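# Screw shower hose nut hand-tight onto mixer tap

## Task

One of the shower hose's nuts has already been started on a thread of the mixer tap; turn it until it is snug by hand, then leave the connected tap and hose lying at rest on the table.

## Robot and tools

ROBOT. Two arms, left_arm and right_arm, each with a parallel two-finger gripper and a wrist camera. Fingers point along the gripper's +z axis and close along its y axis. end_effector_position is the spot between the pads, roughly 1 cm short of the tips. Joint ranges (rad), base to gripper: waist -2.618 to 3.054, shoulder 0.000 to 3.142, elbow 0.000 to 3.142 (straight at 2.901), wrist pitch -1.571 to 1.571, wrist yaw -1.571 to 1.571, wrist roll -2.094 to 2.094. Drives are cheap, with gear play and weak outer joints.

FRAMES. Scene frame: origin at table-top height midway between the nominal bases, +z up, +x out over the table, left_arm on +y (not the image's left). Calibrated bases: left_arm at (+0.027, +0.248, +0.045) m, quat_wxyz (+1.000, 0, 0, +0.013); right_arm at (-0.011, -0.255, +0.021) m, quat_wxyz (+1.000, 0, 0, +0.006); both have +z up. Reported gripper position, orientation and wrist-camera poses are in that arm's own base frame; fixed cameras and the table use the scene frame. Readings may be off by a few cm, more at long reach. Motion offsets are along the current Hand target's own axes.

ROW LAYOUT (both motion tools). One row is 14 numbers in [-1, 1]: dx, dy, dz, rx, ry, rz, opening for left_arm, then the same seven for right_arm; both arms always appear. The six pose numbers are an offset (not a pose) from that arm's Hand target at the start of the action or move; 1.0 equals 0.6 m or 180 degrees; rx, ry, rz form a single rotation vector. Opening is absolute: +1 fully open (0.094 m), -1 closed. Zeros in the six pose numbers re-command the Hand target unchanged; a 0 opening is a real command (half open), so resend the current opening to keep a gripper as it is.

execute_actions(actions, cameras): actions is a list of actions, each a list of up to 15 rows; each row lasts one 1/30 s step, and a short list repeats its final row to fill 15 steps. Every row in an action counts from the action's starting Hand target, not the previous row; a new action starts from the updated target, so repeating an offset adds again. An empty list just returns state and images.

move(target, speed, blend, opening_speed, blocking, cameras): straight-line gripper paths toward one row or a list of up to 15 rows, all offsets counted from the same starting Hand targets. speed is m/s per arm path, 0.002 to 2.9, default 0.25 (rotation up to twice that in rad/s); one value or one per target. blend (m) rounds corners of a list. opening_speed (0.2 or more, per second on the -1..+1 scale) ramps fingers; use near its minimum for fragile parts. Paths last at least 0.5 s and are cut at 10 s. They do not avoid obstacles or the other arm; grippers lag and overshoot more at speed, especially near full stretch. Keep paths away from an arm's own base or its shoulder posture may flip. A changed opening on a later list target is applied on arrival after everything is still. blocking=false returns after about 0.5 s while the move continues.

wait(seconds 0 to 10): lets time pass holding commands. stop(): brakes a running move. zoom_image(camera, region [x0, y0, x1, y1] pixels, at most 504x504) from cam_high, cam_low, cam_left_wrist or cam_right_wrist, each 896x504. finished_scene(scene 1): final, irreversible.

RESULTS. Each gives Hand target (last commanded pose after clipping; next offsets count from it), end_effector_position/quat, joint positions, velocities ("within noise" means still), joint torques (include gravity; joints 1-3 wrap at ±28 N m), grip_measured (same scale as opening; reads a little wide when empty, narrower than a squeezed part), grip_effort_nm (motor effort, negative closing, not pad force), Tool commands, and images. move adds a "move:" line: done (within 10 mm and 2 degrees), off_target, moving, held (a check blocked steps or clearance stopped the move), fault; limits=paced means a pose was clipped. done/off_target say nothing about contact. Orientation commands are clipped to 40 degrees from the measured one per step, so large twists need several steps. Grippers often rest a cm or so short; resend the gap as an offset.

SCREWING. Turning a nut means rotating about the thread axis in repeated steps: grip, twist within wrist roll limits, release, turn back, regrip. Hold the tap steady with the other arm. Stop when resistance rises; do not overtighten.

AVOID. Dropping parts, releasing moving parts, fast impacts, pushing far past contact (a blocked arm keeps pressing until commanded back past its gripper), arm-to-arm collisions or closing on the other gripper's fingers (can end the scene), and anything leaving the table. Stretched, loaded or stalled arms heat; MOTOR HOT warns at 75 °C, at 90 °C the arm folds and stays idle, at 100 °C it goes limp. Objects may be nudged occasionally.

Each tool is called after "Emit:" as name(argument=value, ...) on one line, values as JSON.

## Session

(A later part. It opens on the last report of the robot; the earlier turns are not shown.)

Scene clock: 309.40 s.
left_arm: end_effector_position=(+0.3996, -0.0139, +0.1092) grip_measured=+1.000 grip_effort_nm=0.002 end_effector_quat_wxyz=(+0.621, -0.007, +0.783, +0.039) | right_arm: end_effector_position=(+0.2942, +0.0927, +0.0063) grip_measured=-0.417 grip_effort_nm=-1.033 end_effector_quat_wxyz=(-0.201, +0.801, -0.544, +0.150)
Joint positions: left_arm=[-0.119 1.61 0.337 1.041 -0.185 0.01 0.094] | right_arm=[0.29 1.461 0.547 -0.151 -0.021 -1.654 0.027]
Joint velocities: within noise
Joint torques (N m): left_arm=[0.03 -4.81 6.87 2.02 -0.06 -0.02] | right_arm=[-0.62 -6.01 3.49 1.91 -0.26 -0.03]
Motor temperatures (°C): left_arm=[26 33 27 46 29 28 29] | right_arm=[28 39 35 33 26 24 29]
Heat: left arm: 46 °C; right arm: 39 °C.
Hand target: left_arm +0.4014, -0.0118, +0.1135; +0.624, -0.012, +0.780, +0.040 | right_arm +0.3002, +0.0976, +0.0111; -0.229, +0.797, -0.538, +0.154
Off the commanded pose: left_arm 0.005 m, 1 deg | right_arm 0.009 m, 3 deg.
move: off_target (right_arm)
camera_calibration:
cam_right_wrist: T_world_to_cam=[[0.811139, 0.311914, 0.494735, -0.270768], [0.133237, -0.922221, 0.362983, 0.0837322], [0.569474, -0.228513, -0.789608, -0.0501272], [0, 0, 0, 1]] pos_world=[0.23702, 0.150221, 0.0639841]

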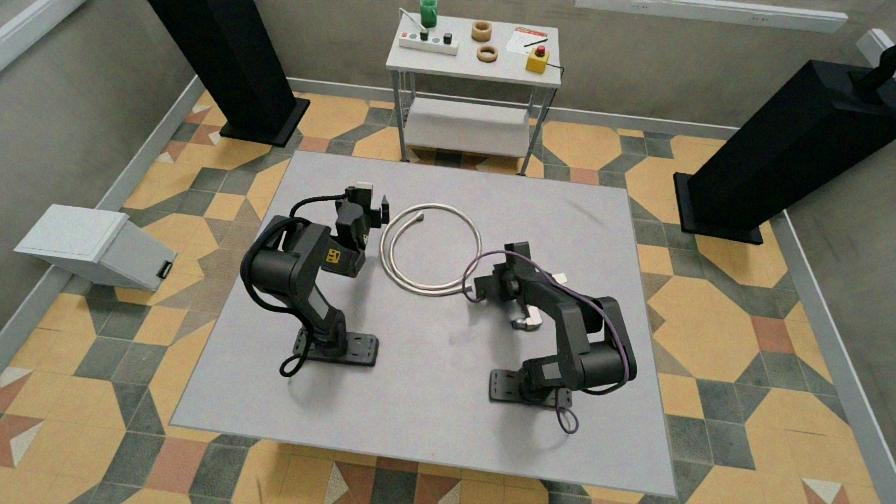

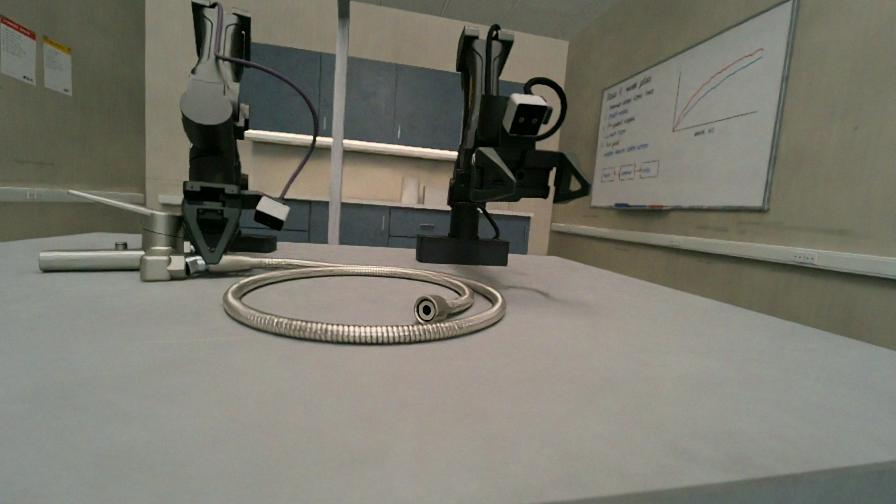

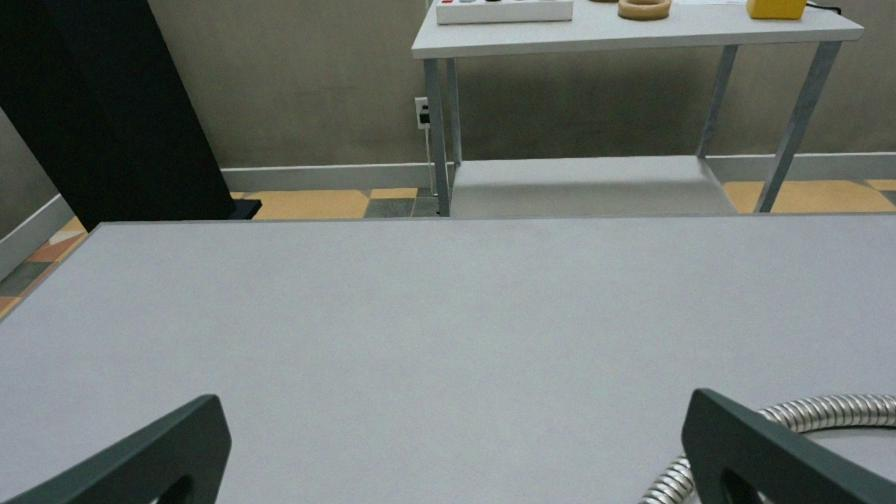

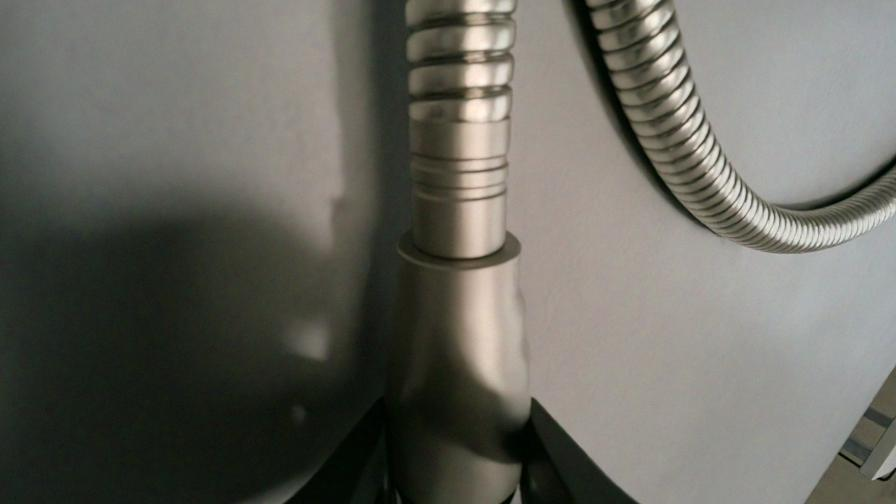

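Emit:
move(target=[[0,0,0,0,0,0,1,0,0,0,0.045,0,0,-0.8],[0,0,0,0,0,0,1,0,0,0,0.045,0,0,-0.25],[0,0,0,0,0,0,1,0,-0.0057,-0.0082,-0.289,0,0,-0.25]], speed=0.4, cameras=["cam_low","cam_right_wrist"])

Scene clock: 329.67 s.
left_arm: end_effector_position=(+0.3996, -0.0139, +0.1092) grip_measured=+1.000 grip_effort_nm=0.002 end_effector_quat_wxyz=(+0.621, -0.007, +0.783, +0.039) | right_arm: end_effector_position=(+0.3072, +0.0958, +0.0178) grip_measured=-0.252 grip_effort_nm=0.115 end_effector_quat_wxyz=(+0.123, +0.816, -0.559, -0.081)
Joint positions: left_arm=[-0.119 1.61 0.337 1.041 -0.185 0.01 0.094] | right_arm=[0.311 2.12 1.522 -1.268 0.022 -1.626 0.035]
Joint velocities: within noise
Joint torques (N m): left_arm=[0.05 -4.77 7.02 2.03 -0.05 -0.01] | right_arm=[0.69 -8.38 6.16 -0.84 0.04 0.02]
Motor temperatures (°C): left_arm=[26 33 27 46 29 28 29] | right_arm=[28 36 35 37 26 24 29]
Heat: left arm: 46 °C; right arm: 37 °C.
Hand target: left_arm +0.4014, -0.0118, +0.1135; +0.624, -0.012, +0.780, +0.040 | right_arm +0.3004, +0.0977, +0.0171; +0.144, +0.816, -0.551, -0.097
Off the commanded pose: left_arm 0.005 m, 1 deg | right_arm 0.007 m, 3 deg.
move: off_target (right_arm); target 2's new opening was sent with right_arm's hand 0.009 m and 3 deg from that target
camera_calibration:
cam_right_wrist: T_world_to_cam=[[0.900746, 0.33188, -0.2802, -0.303582], [0.423309, -0.815265, 0.395161, -0.0193179], [-0.0972912, -0.474551, -0.874835, 0.18226], [0, 0, 0, 1]] pos_world=[0.29936, 0.171495, 0.0820175]
Images, in order (width x height): cam_low 896x504, cam_right_wrist 896x504.

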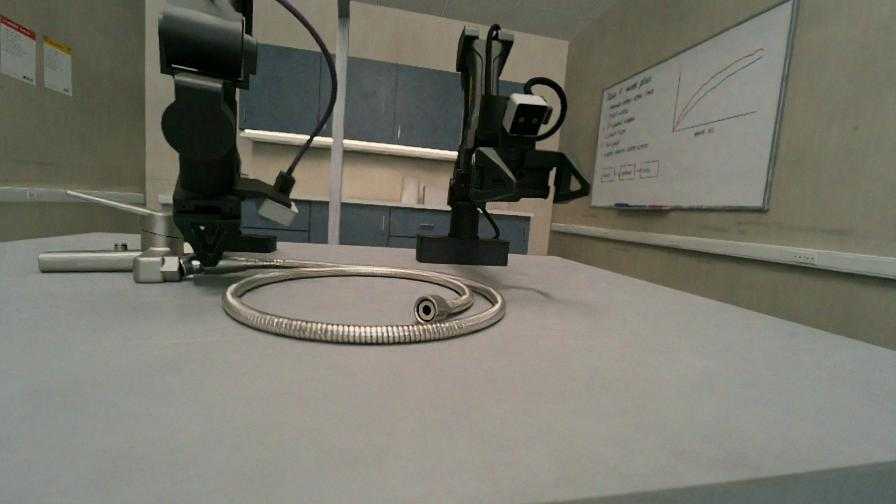

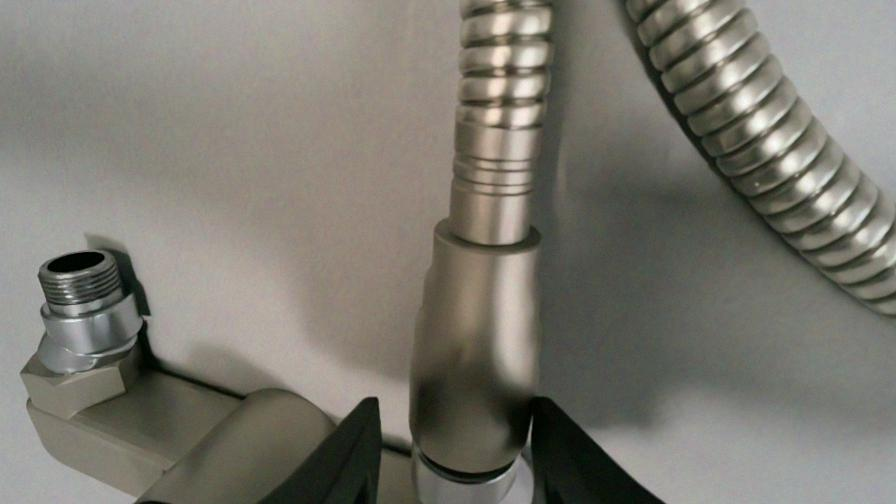

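Emit:
move(target=[0,0,0,0,0,0,1,0,-0.0128,-0.0577,0,0,0,-0.1], speed=0.15, cameras=["cam_low","cam_right_wrist"])

Scene clock: 345.47 s.
left_arm: end_effector_position=(+0.3996, -0.0139, +0.1092) grip_measured=+1.000 grip_effort_nm=0.007 end_effector_quat_wxyz=(+0.621, -0.007, +0.783, +0.039) | right_arm: end_effector_position=(+0.3206, +0.1009, +0.0499) grip_measured=-0.103 grip_effort_nm=0.139 end_effector_quat_wxyz=(+0.131, +0.815, -0.558, -0.086)
Joint positions: left_arm=[-0.119 1.61 0.337 1.041 -0.185 0.01 0.094] | right_arm=[0.314 2.159 1.71 -1.436 0.024 -1.623 0.042]
Joint velocities: within noise
Joint torques (N m): left_arm=[0.17 -4.83 6.95 2.02 -0.04 0.01] | right_arm=[0.73 -8.85 6.3 -0.64 0.02 0.03]
Motor temperatures (°C): left_arm=[26 33 27 46 29 28 29] | right_arm=[28 36 37 35 26 24 28]
Heat: left arm: 46 °C; right arm: 37 °C.
Hand target: left_arm +0.4014, -0.0118, +0.1135; +0.624, -0.012, +0.780, +0.040 | right_arm +0.3181, +0.1048, +0.0470; +0.144, +0.816, -0.551, -0.097
Off the commanded pose: left_arm 0.005 m, 1 deg | right_arm 0.005 m, 2 deg.
move: done
camera_calibration:
cam_right_wrist: T_world_to_cam=[[0.895277, 0.329959, -0.299342, -0.305389], [0.430973, -0.811674, 0.394268, -0.0362525], [-0.112876, -0.481987, -0.868877, 0.219459], [0, 0, 0, 1]] pos_world=[0.313803, 0.177117, 0.11356]
Images, in order (width x height): cam_low 896x504, cam_right_wrist 896x504.

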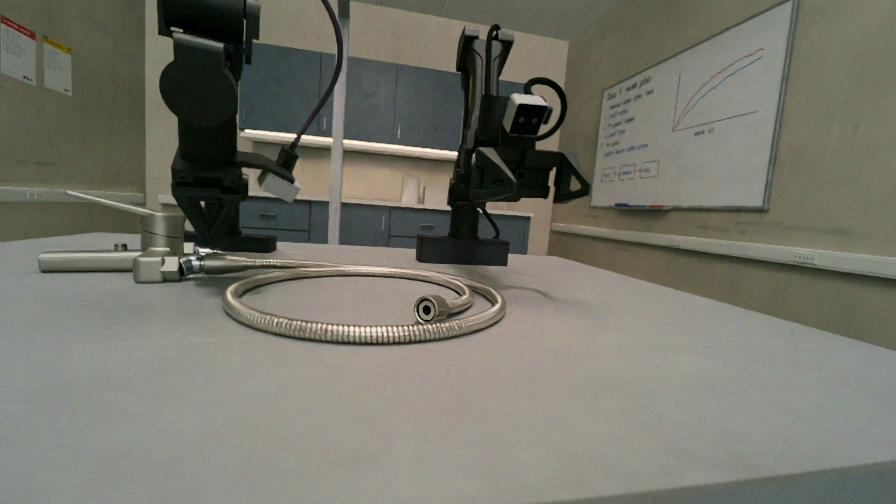

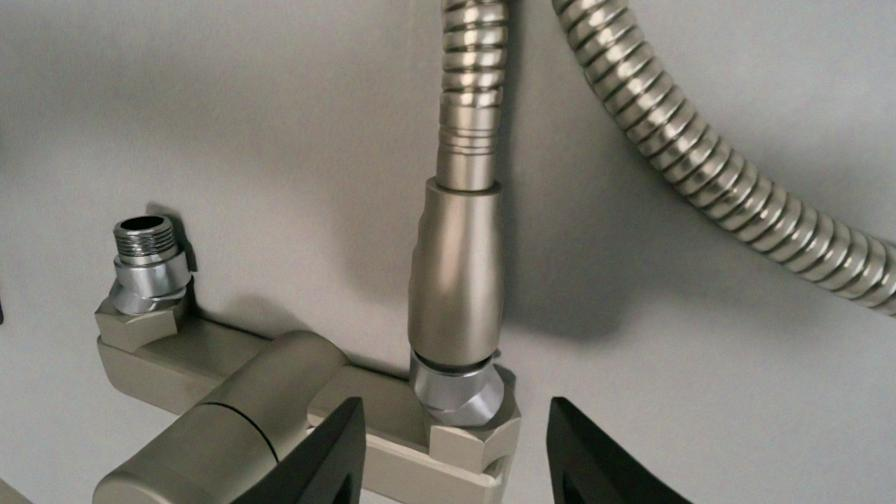

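Emit:
move(target=[0,0,0,0,0,0,1,0.0082,-0.0073,0.0503,0,-0.0091,0.025,-0.1], speed=0.1, cameras=["cam_right_wrist"])

Scene clock: 365.50 s.
left_arm: end_effector_position=(+0.3996, -0.0139, +0.1092) grip_measured=+1.000 grip_effort_nm=0.007 end_effector_quat_wxyz=(+0.621, -0.007, +0.783, +0.039) | right_arm: end_effector_position=(+0.3152, +0.0984, +0.0285) grip_measured=-0.103 grip_effort_nm=0.139 end_effector_quat_wxyz=(+0.139, +0.798, -0.580, -0.087)
Joint positions: left_arm=[-0.119 1.61 0.337 1.041 -0.185 0.01 0.094] | right_arm=[0.311 2.171 1.637 -1.366 0.022 -1.569 0.042]
Joint velocities: within noise
Joint torques (N m): left_arm=[-0.02 -4.9 6.82 2.03 -0.03 0.01] | right_arm=[-0.59 -8.96 3.67 -0.21 -0.15 0.04]
Motor temperatures (°C): left_arm=[26 33 27 46 29 28 29] | right_arm=[28 36 36 34 26 24 28]
Heat: left arm: 46 °C; right arm: 36 °C.
Hand target: left_arm +0.4014, -0.0118, +0.1135; +0.624, -0.012, +0.780, +0.040 | right_arm +0.3142, +0.0979, +0.0172; +0.139, +0.793, -0.585, -0.103
Off the commanded pose: left_arm 0.005 m, 1 deg | right_arm 0.011 m, 2 deg.
move: off_target (right_arm)
camera_calibration:
cam_right_wrist: T_world_to_cam=[[0.909576, 0.275134, -0.311405, -0.304932], [0.389218, -0.826566, 0.406567, -0.0132916], [-0.145537, -0.491009, -0.858912, 0.209999], [0, 0, 0, 1]] pos_world=[0.313094, 0.176022, 0.0908168]
Images, in order (width x height): cam_right_wrist 896x504.

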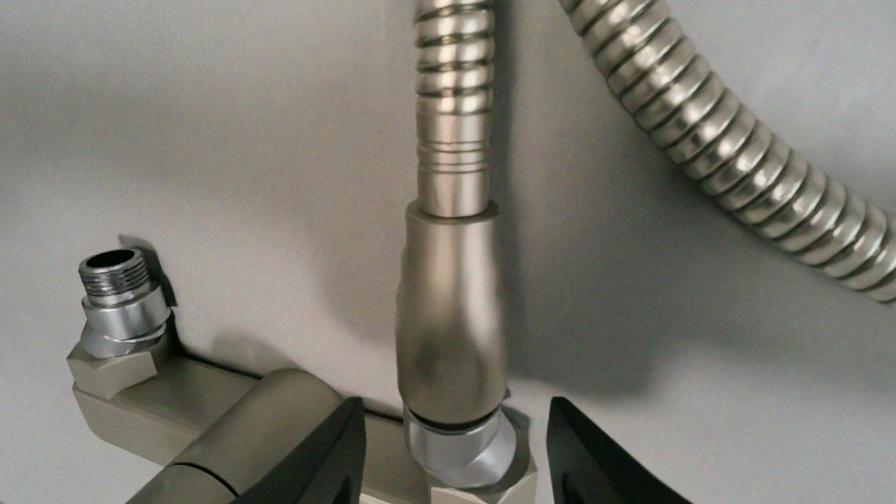

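Emit:
move(target=[0,0,0,0,0,0,1,0.0025,0,0.0398,0,0,0,-0.1], speed=0.1, cameras=["cam_right_wrist"])

Scene clock: 386.27 s.
left_arm: end_effector_position=(+0.3996, -0.0139, +0.1092) grip_measured=+1.000 grip_effort_nm=0.007 end_effector_quat_wxyz=(+0.621, -0.007, +0.783, +0.039) | right_arm: end_effector_position=(+0.3091, +0.0948, +0.0067) grip_measured=-0.103 grip_effort_nm=0.139 end_effector_quat_wxyz=(+0.137, +0.797, -0.582, -0.087)
Joint positions: left_arm=[-0.119 1.61 0.337 1.041 -0.185 0.01 0.094] | right_arm=[0.307 2.171 1.547 -1.272 0.022 -1.569 0.042]
Joint velocities: within noise
Joint torques (N m): left_arm=[0.09 -4.77 6.83 2 -0.06 0] | right_arm=[-0.65 -8.64 3.44 -0.19 -0.15 -0.03]
Motor temperatures (°C): left_arm=[26 32 27 47 29 28 29] | right_arm=[28 35 35 33 26 24 28]
Heat: left arm: 47 °C; right arm: 35 °C.
Hand target: left_arm +0.4014, -0.0118, +0.1135; +0.624, -0.012, +0.780, +0.040 | right_arm +0.3068, +0.0941, -0.0053; +0.139, +0.793, -0.585, -0.103
Off the commanded pose: left_arm 0.005 m, 1 deg | right_arm 0.012 m, 2 deg.
move: off_target (right_arm)
camera_calibration:
cam_right_wrist: T_world_to_cam=[[0.911735, 0.271234, -0.308499, -0.305517], [0.384226, -0.82873, 0.406912, -0.0032804], [-0.145294, -0.489529, -0.859797, 0.188466], [0, 0, 0, 1]] pos_world=[0.307194, 0.172408, 0.0691256]
Images, in order (width x height): cam_right_wrist 896x504.

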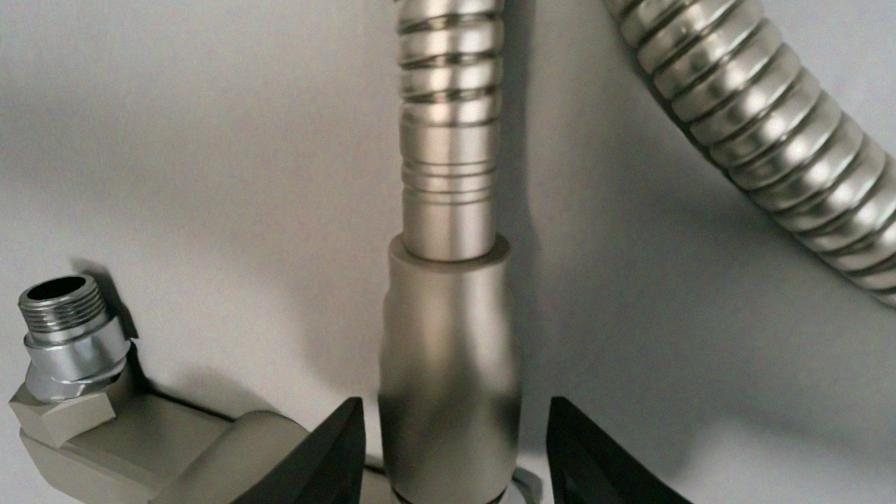

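Emit:
move(target=[[0,0,0,0,0,0,1,0,0,0,0,0,0,-0.8],[0,0,0,0,0,0,1,-0.0042,-0.0018,-0.0397,0,0,0,-0.8],[0,0,0,0,0,0,1,-0.0042,-0.0047,-0.0318,0.322,0,0,-0.8]], speed=[0.3,0.1,0.25], cameras=["cam_right_wrist","cam_low"])

Scene clock: 401.57 s.
left_arm: end_effector_position=(+0.3996, -0.0139, +0.1092) grip_measured=+1.000 grip_effort_nm=0.002 end_effector_quat_wxyz=(+0.621, -0.007, +0.783, +0.039) | right_arm: end_effector_position=(+0.3106, +0.0949, +0.0082) grip_measured=-0.418 grip_effort_nm=-1.038 end_effector_quat_wxyz=(-0.242, +0.765, -0.566, +0.187)
Joint positions: left_arm=[-0.119 1.61 0.337 1.041 -0.185 0.01 0.094] | right_arm=[0.302 1.476 0.49 0.036 0.016 -1.571 0.027]
Joint velocities: within noise
Joint torques (N m): left_arm=[0.06 -4.89 6.87 2.02 -0.03 -0.02] | right_arm=[0.18 -5.33 3.43 2.1 -0.08 0.02]
Motor temperatures (°C): left_arm=[26 32 27 47 29 28 29] | right_arm=[28 35 35 33 26 24 28]
Heat: left arm: 47 °C; right arm: 35 °C.
Hand target: left_arm +0.4014, -0.0118, +0.1135; +0.624, -0.012, +0.780, +0.040 | right_arm +0.3149, +0.0992, +0.0117; -0.262, +0.761, -0.561, +0.193
Off the commanded pose: left_arm 0.005 m, 1 deg | right_arm 0.007 m, 3 deg.
move: off_target (right_arm)
camera_calibration:
cam_right_wrist: T_world_to_cam=[[0.774367, 0.225407, 0.591225, -0.266829], [0.0241888, -0.944257, 0.328321, 0.119054], [0.632274, -0.23994, -0.736654, -0.0762643], [0, 0, 0, 1]] pos_world=[0.251964, 0.154264, 0.0624878]
Images, in order (width x height): cam_low 896x504, cam_right_wrist 896x504.

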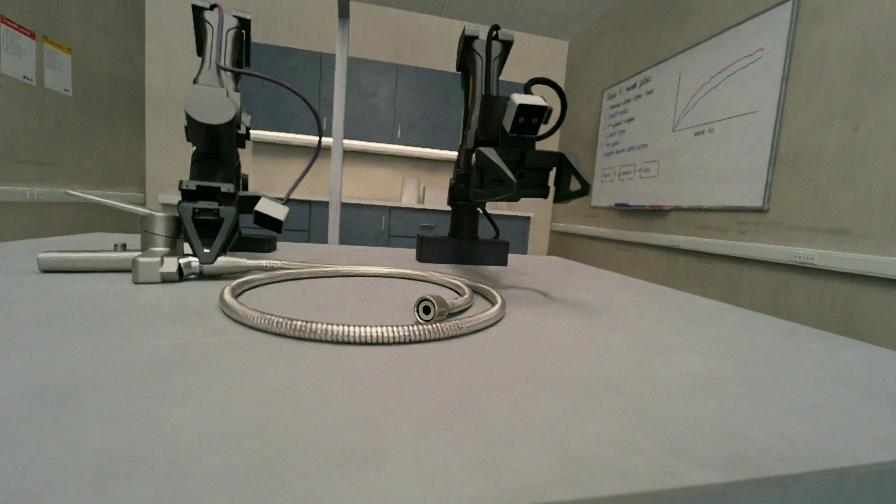

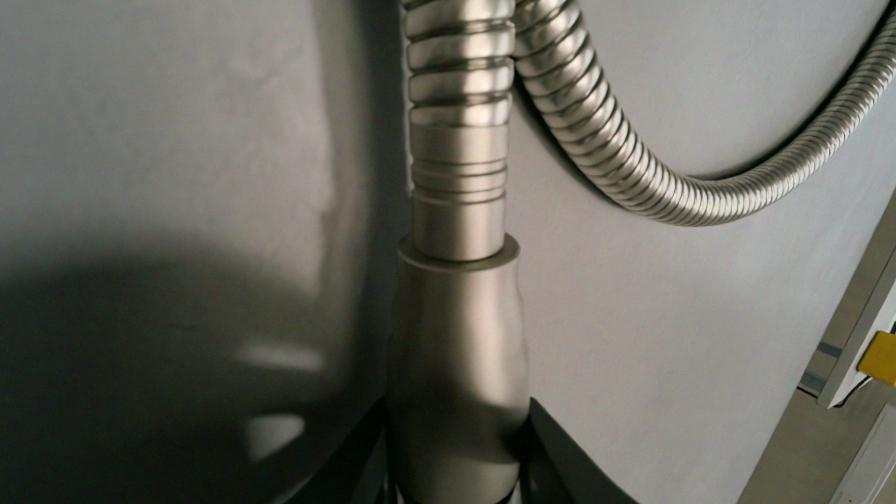

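Emit:
move(target=[[0,0,0,0,0,0,1,0,0,0,0,0,0,-0.15],[0,0,0,0,0,0,1,0,0,-0.04,0,0,0,-0.15],[0,0,0,0,0,0,1,0.0032,-0.0512,-0.0412,-0.322,0,0,-0.15],[0,0,0,0,0,0,1,0.0043,0.0288,0.013,-0.322,0,0,-0.15]], speed=[0.3,0.2,0.4,0.12], cameras=["cam_right_wrist","cam_low"])

Scene clock: 434.03 s.
left_arm: end_effector_position=(+0.3996, -0.0139, +0.1092) grip_measured=+1.000 grip_effort_nm=0.002 end_effector_quat_wxyz=(+0.621, -0.007, +0.783, +0.039) | right_arm: end_effector_position=(+0.3090, +0.0944, +0.0062) grip_measured=-0.152 grip_effort_nm=0.120 end_effector_quat_wxyz=(+0.137, +0.794, -0.586, -0.090)
Joint positions: left_arm=[-0.119 1.61 0.337 1.041 -0.185 0.01 0.094] | right_arm=[0.302 2.174 1.548 -1.274 0.016 -1.565 0.04]
Joint velocities: within noise
Joint torques (N m): left_arm=[0.06 -4.89 6.89 2.03 -0.05 0.03] | right_arm=[-0.68 -8.75 3.49 -0.19 -0.08 -0.05]
Motor temperatures (°C): left_arm=[26 32 27 47 29 28 29] | right_arm=[28 35 35 36 26 24 29]
Heat: left arm: 47 °C; right arm: 36 °C.
Hand target: left_arm +0.4014, -0.0118, +0.1135; +0.624, -0.012, +0.780, +0.040 | right_arm +0.3072, +0.0941, -0.0051; +0.139, +0.793, -0.585, -0.103
Off the commanded pose: left_arm 0.005 m, 1 deg | right_arm 0.011 m, 2 deg.
move: off_target (right_arm)
camera_calibration:
cam_right_wrist: T_world_to_cam=[[0.913379, 0.262211, -0.311422, -0.305185], [0.376761, -0.834246, 0.402597, -0.000407465], [-0.154237, -0.485055, -0.860774, 0.190057], [0, 0, 0, 1]] pos_world=[0.308217, 0.171871, 0.068719]
Images, in order (width x height): cam_low 896x504, cam_right_wrist 896x504.

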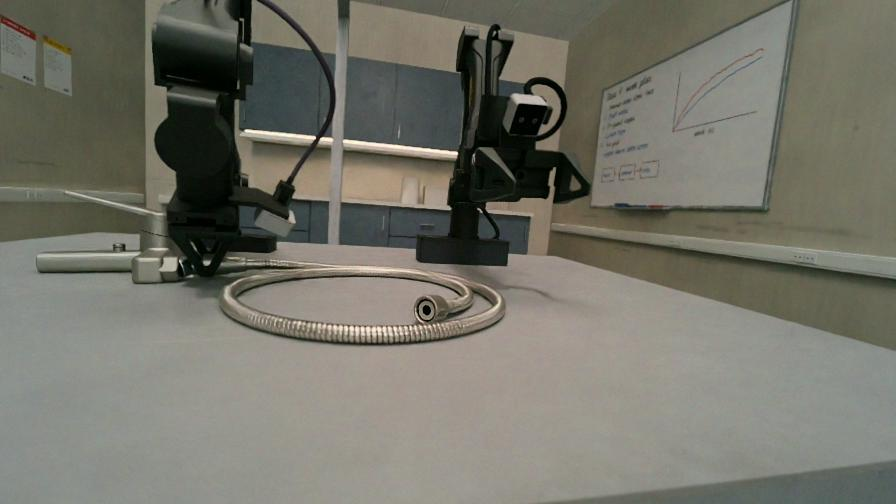

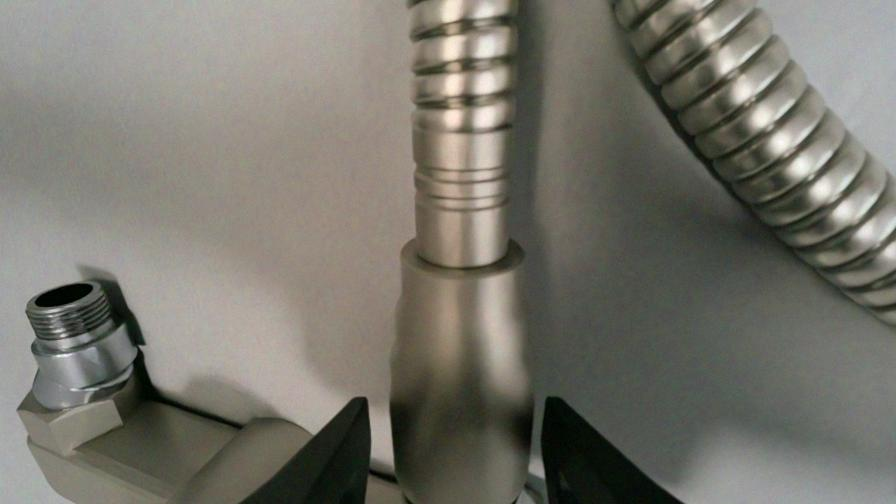

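Emit:
move(target=[[0,0,0,0,0,0,1,0,0,0,0,0,0,-0.8],[0,0,0,0,0,0,1,-0.0042,-0.0018,-0.0397,0,0,0,-0.8],[0,0,0,0,0,0,1,-0.0042,-0.0047,-0.0318,0.322,0,0,-0.8],[0,0,0,0,0,0,1,-0.0042,-0.0047,-0.0318,0.322,0,0,-0.15],[0,0,0,0,0,0,1,-0.0042,0.0292,-0.053,0.322,0,0,-0.15],[0,0,0,0,0,0,1,-0.0012,0.0035,-0.0967,0,0,0,-0.15],[0,0,0,0,0,0,1,0.0005,0,0,0,0,0,-0.15]], speed=[0.3,0.15,0.3,0.3,0.2,0.45,0.13], cameras=["cam_right_wrist","cam_low"])

Scene clock: 453.20 s.
left_arm: end_effector_position=(+0.3996, -0.0139, +0.1092) grip_measured=+1.000 grip_effort_nm=0.002 end_effector_quat_wxyz=(+0.621, -0.007, +0.783, +0.039) | right_arm: end_effector_position=(+0.3088, +0.0953, +0.0062) grip_measured=-0.152 grip_effort_nm=0.120 end_effector_quat_wxyz=(+0.137, +0.796, -0.583, -0.090)
Joint positions: left_arm=[-0.119 1.61 0.337 1.041 -0.185 0.01 0.094] | right_arm=[0.305 2.174 1.548 -1.274 0.016 -1.569 0.04]
Joint velocities: within noise
Joint torques (N m): left_arm=[0.03 -4.79 6.86 2.03 -0.04 -0.02] | right_arm=[-0.73 -8.79 3.48 -0.21 -0.07 -0.01]
Motor temperatures (°C): left_arm=[26 32 27 47 29 28 29] | right_arm=[28 36 35 34 26 24 29]
Heat: left arm: 47 °C; right arm: 36 °C.
Hand target: left_arm +0.4014, -0.0118, +0.1135; +0.624, -0.012, +0.780, +0.040 | right_arm +0.3073, +0.0938, -0.0051; +0.139, +0.793, -0.585, -0.103
Off the commanded pose: left_arm 0.005 m, 1 deg | right_arm 0.011 m, 2 deg.
move: off_target (right_arm); target 4's new opening was sent with right_arm's hand 0.008 m and 3 deg from that target
camera_calibration:
cam_right_wrist: T_world_to_cam=[[0.911227, 0.269446, -0.311552, -0.305209], [0.383195, -0.831965, 0.401242, -0.00174091], [-0.151087, -0.485008, -0.861359, 0.189479], [0, 0, 0, 1]] pos_world=[0.307409, 0.172688, 0.0688193]
Images, in order (width x height): cam_low 896x504, cam_right_wrist 896x504.

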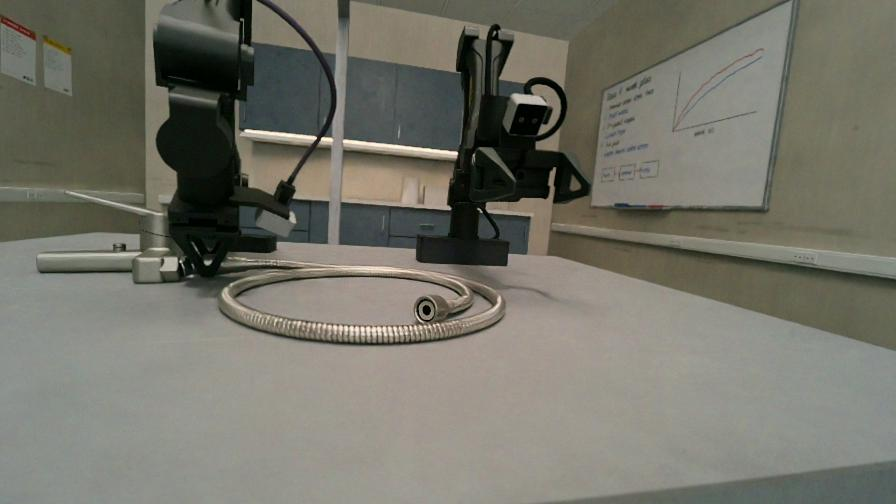

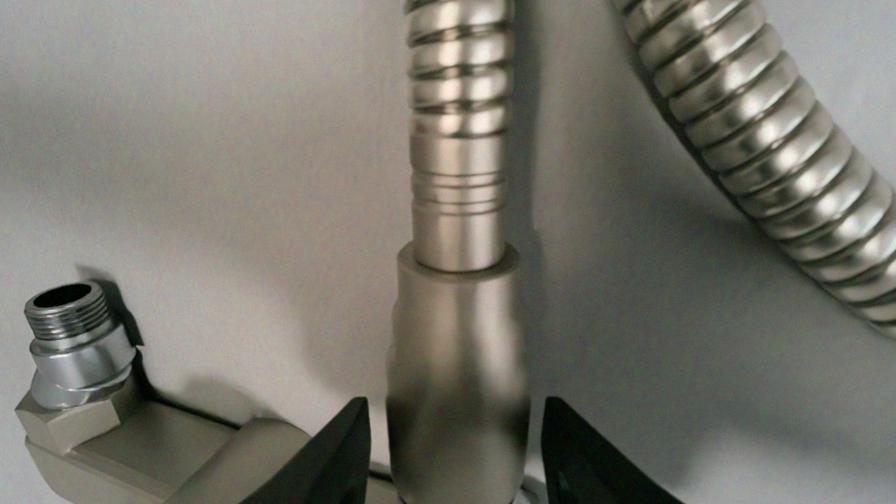

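Emit:
move(target=[[0,0,0,0,0,0,1,0,0,0,0,0,0,-0.8],[0,0,0,0,0,0,1,-0.0042,-0.0018,-0.0397,0,0,0,-0.8],[0,0,0,0,0,0,1,-0.0042,-0.0047,-0.0318,0.322,0,0,-0.8],[0,0,0,0,0,0,1,-0.0042,-0.0047,-0.0318,0.322,0,0,-0.15],[0,0,0,0,0,0,1,-0.0042,0.0292,-0.053,0.322,0,0,-0.15],[0,0,0,0,0,0,1,-0.0012,0.0035,-0.0967,0,0,0,-0.15],[0,0,0,0,0,0,1,0.0005,0,0,0,0,0,-0.15]], speed=[0.3,0.15,0.3,0.3,0.2,0.45,0.13], cameras=["cam_right_wrist"])

Emit:
move(target=[[0,0,0,0,0,0,1,0,0,0,0,0,0,-0.8],[0,0,0,0,0,0,1,-0.0042,-0.0018,-0.0397,0,0,0,-0.8],[0,0,0,0,0,0,1,-0.0042,-0.0047,-0.0318,0.322,0,0,-0.8],[0,0,0,0,0,0,1,-0.0042,-0.0047,-0.0318,0.322,0,0,-0.15],[0,0,0,0,0,0,1,-0.0042,0.0292,-0.053,0.322,0,0,-0.15],[0,0,0,0,0,0,1,-0.0012,0.0035,-0.0967,0,0,0,-0.15],[0,0,0,0,0,0,1,0.0005,0,0,0,0,0,-0.15]], speed=[0.3,0.15,0.3,0.3,0.2,0.45,0.13], cameras=["cam_right_wrist"])

Scene clock: 477.63 s.
left_arm: end_effector_position=(+0.3996, -0.0139, +0.1092) grip_measured=+1.000 grip_effort_nm=0.002 end_effector_quat_wxyz=(+0.621, -0.007, +0.783, +0.039) | right_arm: end_effector_position=(+0.3087, +0.0961, +0.0066) grip_measured=-0.152 grip_effort_nm=0.120 end_effector_quat_wxyz=(+0.135, +0.797, -0.582, -0.090)
Joint positions: left_arm=[-0.119 1.61 0.337 1.041 -0.185 0.01 0.094] | right_arm=[0.307 2.172 1.548 -1.274 0.014 -1.571 0.04]
Joint velocities: within noise
Joint torques (N m): left_arm=[0.06 -4.75 6.86 2.04 -0.05 -0.01] | right_arm=[-0.72 -8.75 3.47 -0.19 -0.07 0]
Motor temperatures (°C): left_arm=[26 32 27 47 29 28 29] | right_arm=[28 36 35 34 26 24 29]
Heat: left arm: 47 °C; right arm: 36 °C.
Hand target: left_arm +0.4014, -0.0118, +0.1135; +0.624, -0.012, +0.780, +0.040 | right_arm +0.3074, +0.0936, -0.0051; +0.139, +0.793, -0.585, -0.103
Off the commanded pose: left_arm 0.005 m, 1 deg | right_arm 0.012 m, 2 deg.
move: off_target (right_arm); target 4's new opening was sent with right_arm's hand 0.008 m and 3 deg from that target
camera_calibration:
cam_right_wrist: T_world_to_cam=[[0.910817, 0.272451, -0.310133, -0.305366], [0.384939, -0.831912, 0.39968, -0.00184283], [-0.14911, -0.483418, -0.862597, 0.189535], [0, 0, 0, 1]] pos_world=[0.307104, 0.173289, 0.0695246]
Images, in order (width x height): cam_right_wrist 896x504.

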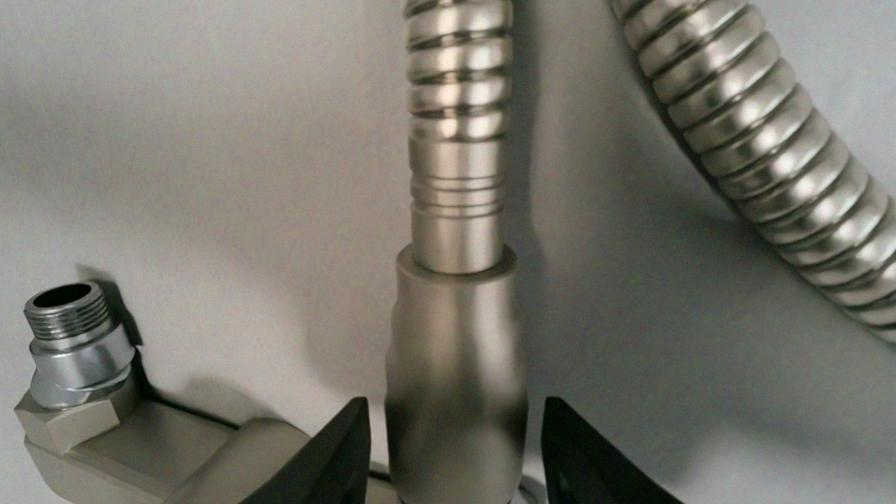

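Scene clock: 485.10 s.
left_arm: end_effector_position=(+0.3996, -0.0139, +0.1092) grip_measured=+1.000 grip_effort_nm=0.012 end_effector_quat_wxyz=(+0.621, -0.007, +0.783, +0.039) | right_arm: end_effector_position=(+0.3086, +0.0959, +0.0061) grip_measured=-0.152 grip_effort_nm=0.115 end_effector_quat_wxyz=(+0.136, +0.796, -0.583, -0.092)
Joint positions: left_arm=[-0.119 1.61 0.337 1.041 -0.185 0.01 0.094] | right_arm=[0.305 2.174 1.548 -1.274 0.013 -1.571 0.04]
Joint velocities: within noise
Joint torques (N m): left_arm=[0.13 -4.81 6.78 2 -0.05 -0.06] | right_arm=[-0.68 -8.8 3.52 -0.19 -0.06 -0.01]
Motor temperatures (°C): left_arm=[26 32 27 47 29 28 29] | right_arm=[28 36 35 34 26 24 29]
Heat: left arm: 47 °C; right arm: 36 °C.
Hand target: left_arm +0.4014, -0.0118, +0.1135; +0.624, -0.012, +0.780, +0.040 | right_arm +0.3075, +0.0933, -0.0051; +0.139, +0.793, -0.585, -0.103
Off the commanded pose: left_arm 0.005 m, 1 deg | right_arm 0.012 m, 1 deg.
move: off_target (right_arm); target 4's new opening was sent with right_arm's hand 0.007 m and 3 deg from that target
camera_calibration:
cam_right_wrist: T_world_to_cam=[[0.910782, 0.270909, -0.311585, -0.305127], [0.38401, -0.833061, 0.398178, -0.00139058], [-0.1517, -0.482305, -0.862768, 0.189669], [0, 0, 0, 1]] pos_world=[0.307211, 0.172981, 0.0691209]
Images, in order (width x height): cam_right_wrist 896x504.

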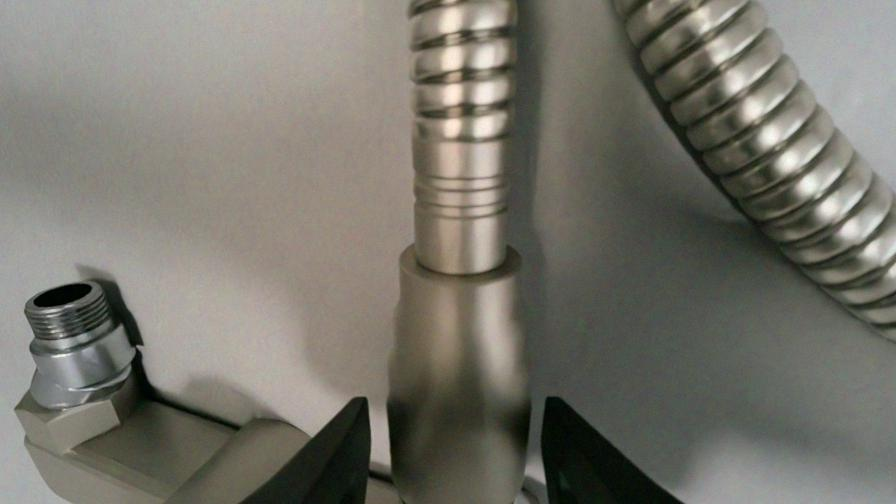

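Emit:
move(target=[[0,0,0,0,0,0,1,0,0,0,0,0,0,-0.8],[0,0,0,0,0,0,1,-0.0042,-0.0018,-0.0397,0,0,0,-0.8],[0,0,0,0,0,0,1,-0.0042,-0.0047,-0.0318,0.322,0,0,-0.8],[0,0,0,0,0,0,1,-0.0042,-0.0047,-0.0318,0.322,0,0,-0.15],[0,0,0,0,0,0,1,-0.0042,0.0292,-0.053,0.322,0,0,-0.15],[0,0,0,0,0,0,1,-0.0012,0.0035,-0.0967,0,0,0,-0.15],[0,0,0,0,0,0,1,0.0005,0,0,0,0,0,-0.15]], speed=[0.3,0.15,0.3,0.3,0.2,0.45,0.13], cameras=["cam_right_wrist"])

Emit:
move(target=[[0,0,0,0,0,0,1,0,0,0,0,0,0,-0.8],[0,0,0,0,0,0,1,-0.0042,-0.0018,-0.0397,0,0,0,-0.8],[0,0,0,0,0,0,1,-0.0042,-0.0047,-0.0318,0.322,0,0,-0.8],[0,0,0,0,0,0,1,-0.0042,-0.0047,-0.0318,0.322,0,0,-0.15],[0,0,0,0,0,0,1,-0.0042,0.0292,-0.053,0.322,0,0,-0.15],[0,0,0,0,0,0,1,-0.0012,0.0035,-0.0967,0,0,0,-0.15],[0,0,0,0,0,0,1,0,0,0,0,0,0,-0.15]], speed=[0.3,0.15,0.3,0.3,0.2,0.45,0.13], cameras=["cam_right_wrist"])

Emit:
move(target=[[0,0,0,0,0,0,1,0,0,0,0,0,0,-0.8],[0,0,0,0,0,0,1,-0.0042,-0.0018,-0.0397,0,0,0,-0.8],[0,0,0,0,0,0,1,-0.0042,-0.0047,-0.0318,0.322,0,0,-0.8]], speed=[0.3,0.15,0.3], cameras=["cam_right_wrist","cam_low"])

Scene clock: 508.83 s.
left_arm: end_effector_position=(+0.3996, -0.0139, +0.1092) grip_measured=+1.000 grip_effort_nm=0.007 end_effector_quat_wxyz=(+0.621, -0.007, +0.783, +0.039) | right_arm: end_effector_position=(+0.3087, +0.0954, +0.0061) grip_measured=-0.152 grip_effort_nm=0.120 end_effector_quat_wxyz=(+0.135, +0.796, -0.583, -0.092)
Joint positions: left_arm=[-0.119 1.61 0.337 1.041 -0.185 0.01 0.094] | right_arm=[0.304 2.174 1.548 -1.274 0.013 -1.572 0.04]
Joint velocities: within noise
Joint torques (N m): left_arm=[0.17 -4.82 6.89 2.03 -0.08 0] | right_arm=[-0.75 -8.76 3.52 -0.21 -0.04 0]
Motor temperatures (°C): left_arm=[26 32 27 47 29 28 29] | right_arm=[28 36 34 34 26 24 29]
Heat: left arm: 47 °C; right arm: 36 °C.
Hand target: left_arm +0.4014, -0.0118, +0.1135; +0.624, -0.012, +0.780, +0.040 | right_arm +0.3075, +0.0930, -0.0051; +0.139, +0.793, -0.585, -0.103
Off the commanded pose: left_arm 0.005 m, 1 deg | right_arm 0.012 m, 1 deg.
move: off_target (right_arm); target 4's new opening was sent with right_arm's hand 0.008 m and 3 deg from that target
camera_calibration:
cam_right_wrist: T_world_to_cam=[[0.91074, 0.270988, -0.311636, -0.305171], [0.384029, -0.833269, 0.397723, -0.00182354], [-0.151899, -0.4819, -0.86296, 0.189462], [0, 0, 0, 1]] pos_world=[0.307411, 0.17248, 0.069121]
Images, in order (width x height): cam_right_wrist 896x504.

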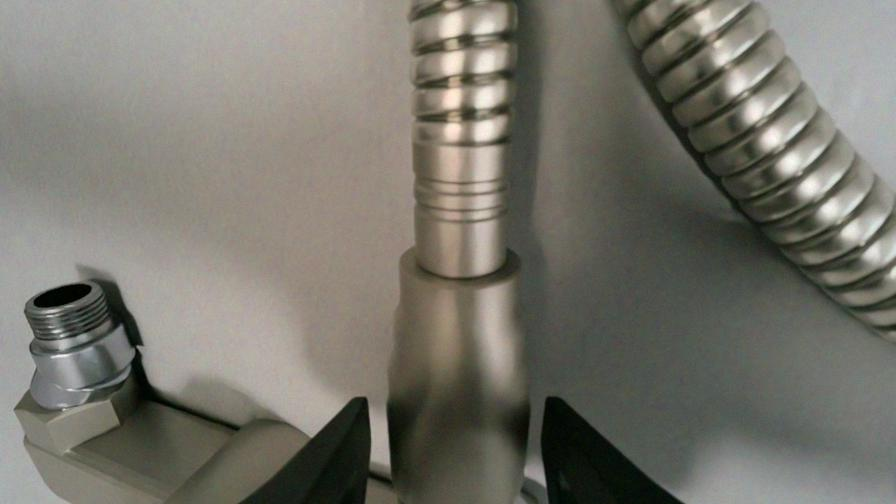

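Scene clock: 516.27 s.
left_arm: end_effector_position=(+0.3996, -0.0139, +0.1092) grip_measured=+1.000 grip_effort_nm=0.007 end_effector_quat_wxyz=(+0.621, -0.007, +0.783, +0.039) | right_arm: end_effector_position=(+0.3087, +0.0956, +0.0061) grip_measured=-0.152 grip_effort_nm=0.120 end_effector_quat_wxyz=(+0.135, +0.796, -0.582, -0.092)
Joint positions: left_arm=[-0.119 1.61 0.337 1.041 -0.185 0.01 0.094] | right_arm=[0.304 2.174 1.548 -1.274 0.011 -1.574 0.04]
Joint velocities: within noise
Joint torques (N m): left_arm=[0.06 -4.68 6.95 2.03 -0.02 0.02] | right_arm=[-0.7 -8.77 3.49 -0.2 -0.04 0.02]
Motor temperatures (°C): left_arm=[26 32 27 47 29 28 29] | right_arm=[28 36 35 34 26 24 29]
Heat: left arm: 47 °C; right arm: 36 °C.
Hand target: left_arm +0.4014, -0.0118, +0.1135; +0.624, -0.012, +0.780, +0.040 | right_arm +0.3075, +0.0930, -0.0051; +0.139, +0.793, -0.585, -0.103
Off the commanded pose: left_arm 0.005 m, 1 deg | right_arm 0.012 m, 1 deg.
move: off_target (right_arm); target 4's new opening was sent with right_arm's hand 0.008 m and 3 deg from that target
camera_calibration:
cam_right_wrist: T_world_to_cam=[[0.910302, 0.272392, -0.311695, -0.305175], [0.385023, -0.833677, 0.395903, -0.00180908], [-0.152012, -0.480401, -0.863775, 0.189548], [0, 0, 0, 1]] pos_world=[0.307312, 0.172678, 0.0693217]
Images, in order (width x height): cam_right_wrist 896x504.

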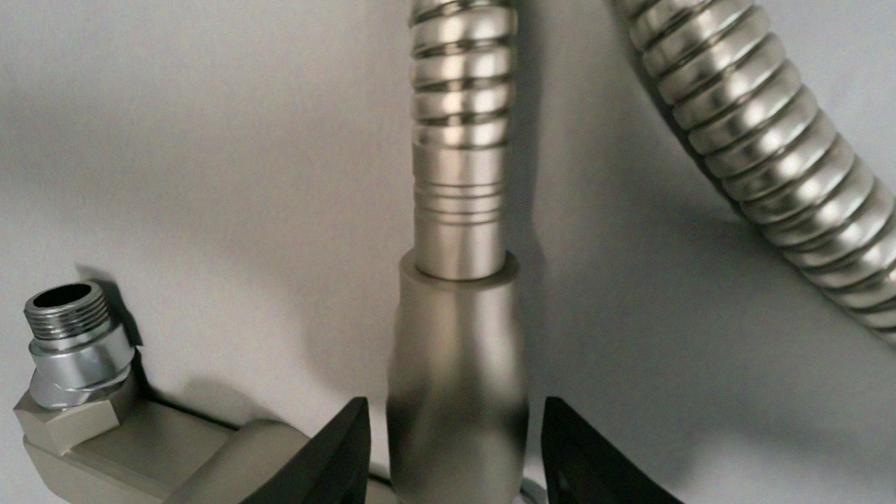

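Scene clock: 520.03 s.
left_arm: end_effector_position=(+0.3996, -0.0139, +0.1092) grip_measured=+1.000 grip_effort_nm=0.007 end_effector_quat_wxyz=(+0.621, -0.007, +0.783, +0.039) | right_arm: end_effector_position=(+0.3100, +0.0969, +0.0067) grip_measured=-0.427 grip_effort_nm=-1.038 end_effector_quat_wxyz=(-0.242, +0.769, -0.563, +0.184)
Joint positions: left_arm=[-0.119 1.61 0.337 1.041 -0.185 0.01 0.094] | right_arm=[0.305 1.482 0.49 0.039 0.01 -1.575 0.027]
Joint velocities: within noise
Joint torques (N m): left_arm=[0.06 -4.94 6.95 2.02 -0.05 -0.01] | right_arm=[-0.2 -5.79 3.58 2.04 -0.07 0.08]
Motor temperatures (°C): left_arm=[26 32 27 47 29 28 29] | right_arm=[28 36 34 34 26 24 29]
Heat: left arm: 47 °C; right arm: 36 °C.
Hand target: left_arm +0.4014, -0.0118, +0.1135; +0.624, -0.012, +0.780, +0.040 | right_arm +0.3156, +0.0981, +0.0119; -0.262, +0.761, -0.561, +0.193
Off the commanded pose: left_arm 0.005 m, 1 deg | right_arm 0.008 m, 3 deg.
move: off_target (right_arm)
camera_calibration:
cam_right_wrist: T_world_to_cam=[[0.774163, 0.232641, 0.588686, -0.266486], [0.0351235, -0.944367, 0.327012, 0.118048], [0.632012, -0.232484, -0.739265, -0.0770817], [0, 0, 0, 1]] pos_world=[0.250874, 0.155556, 0.0612894]
Images, in order (width x height): cam_low 896x504, cam_right_wrist 896x504.

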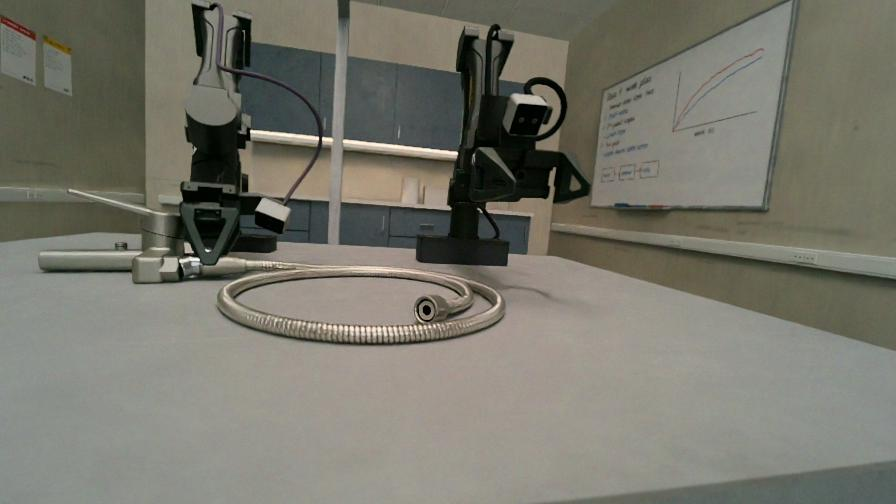

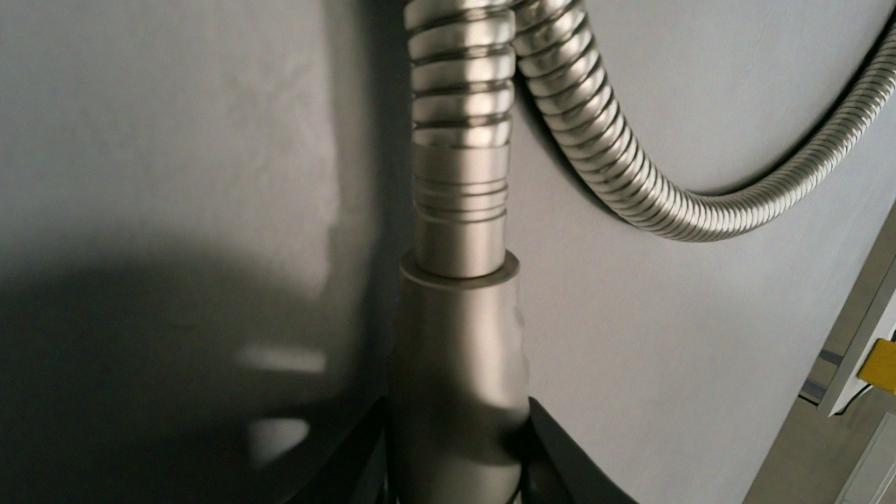

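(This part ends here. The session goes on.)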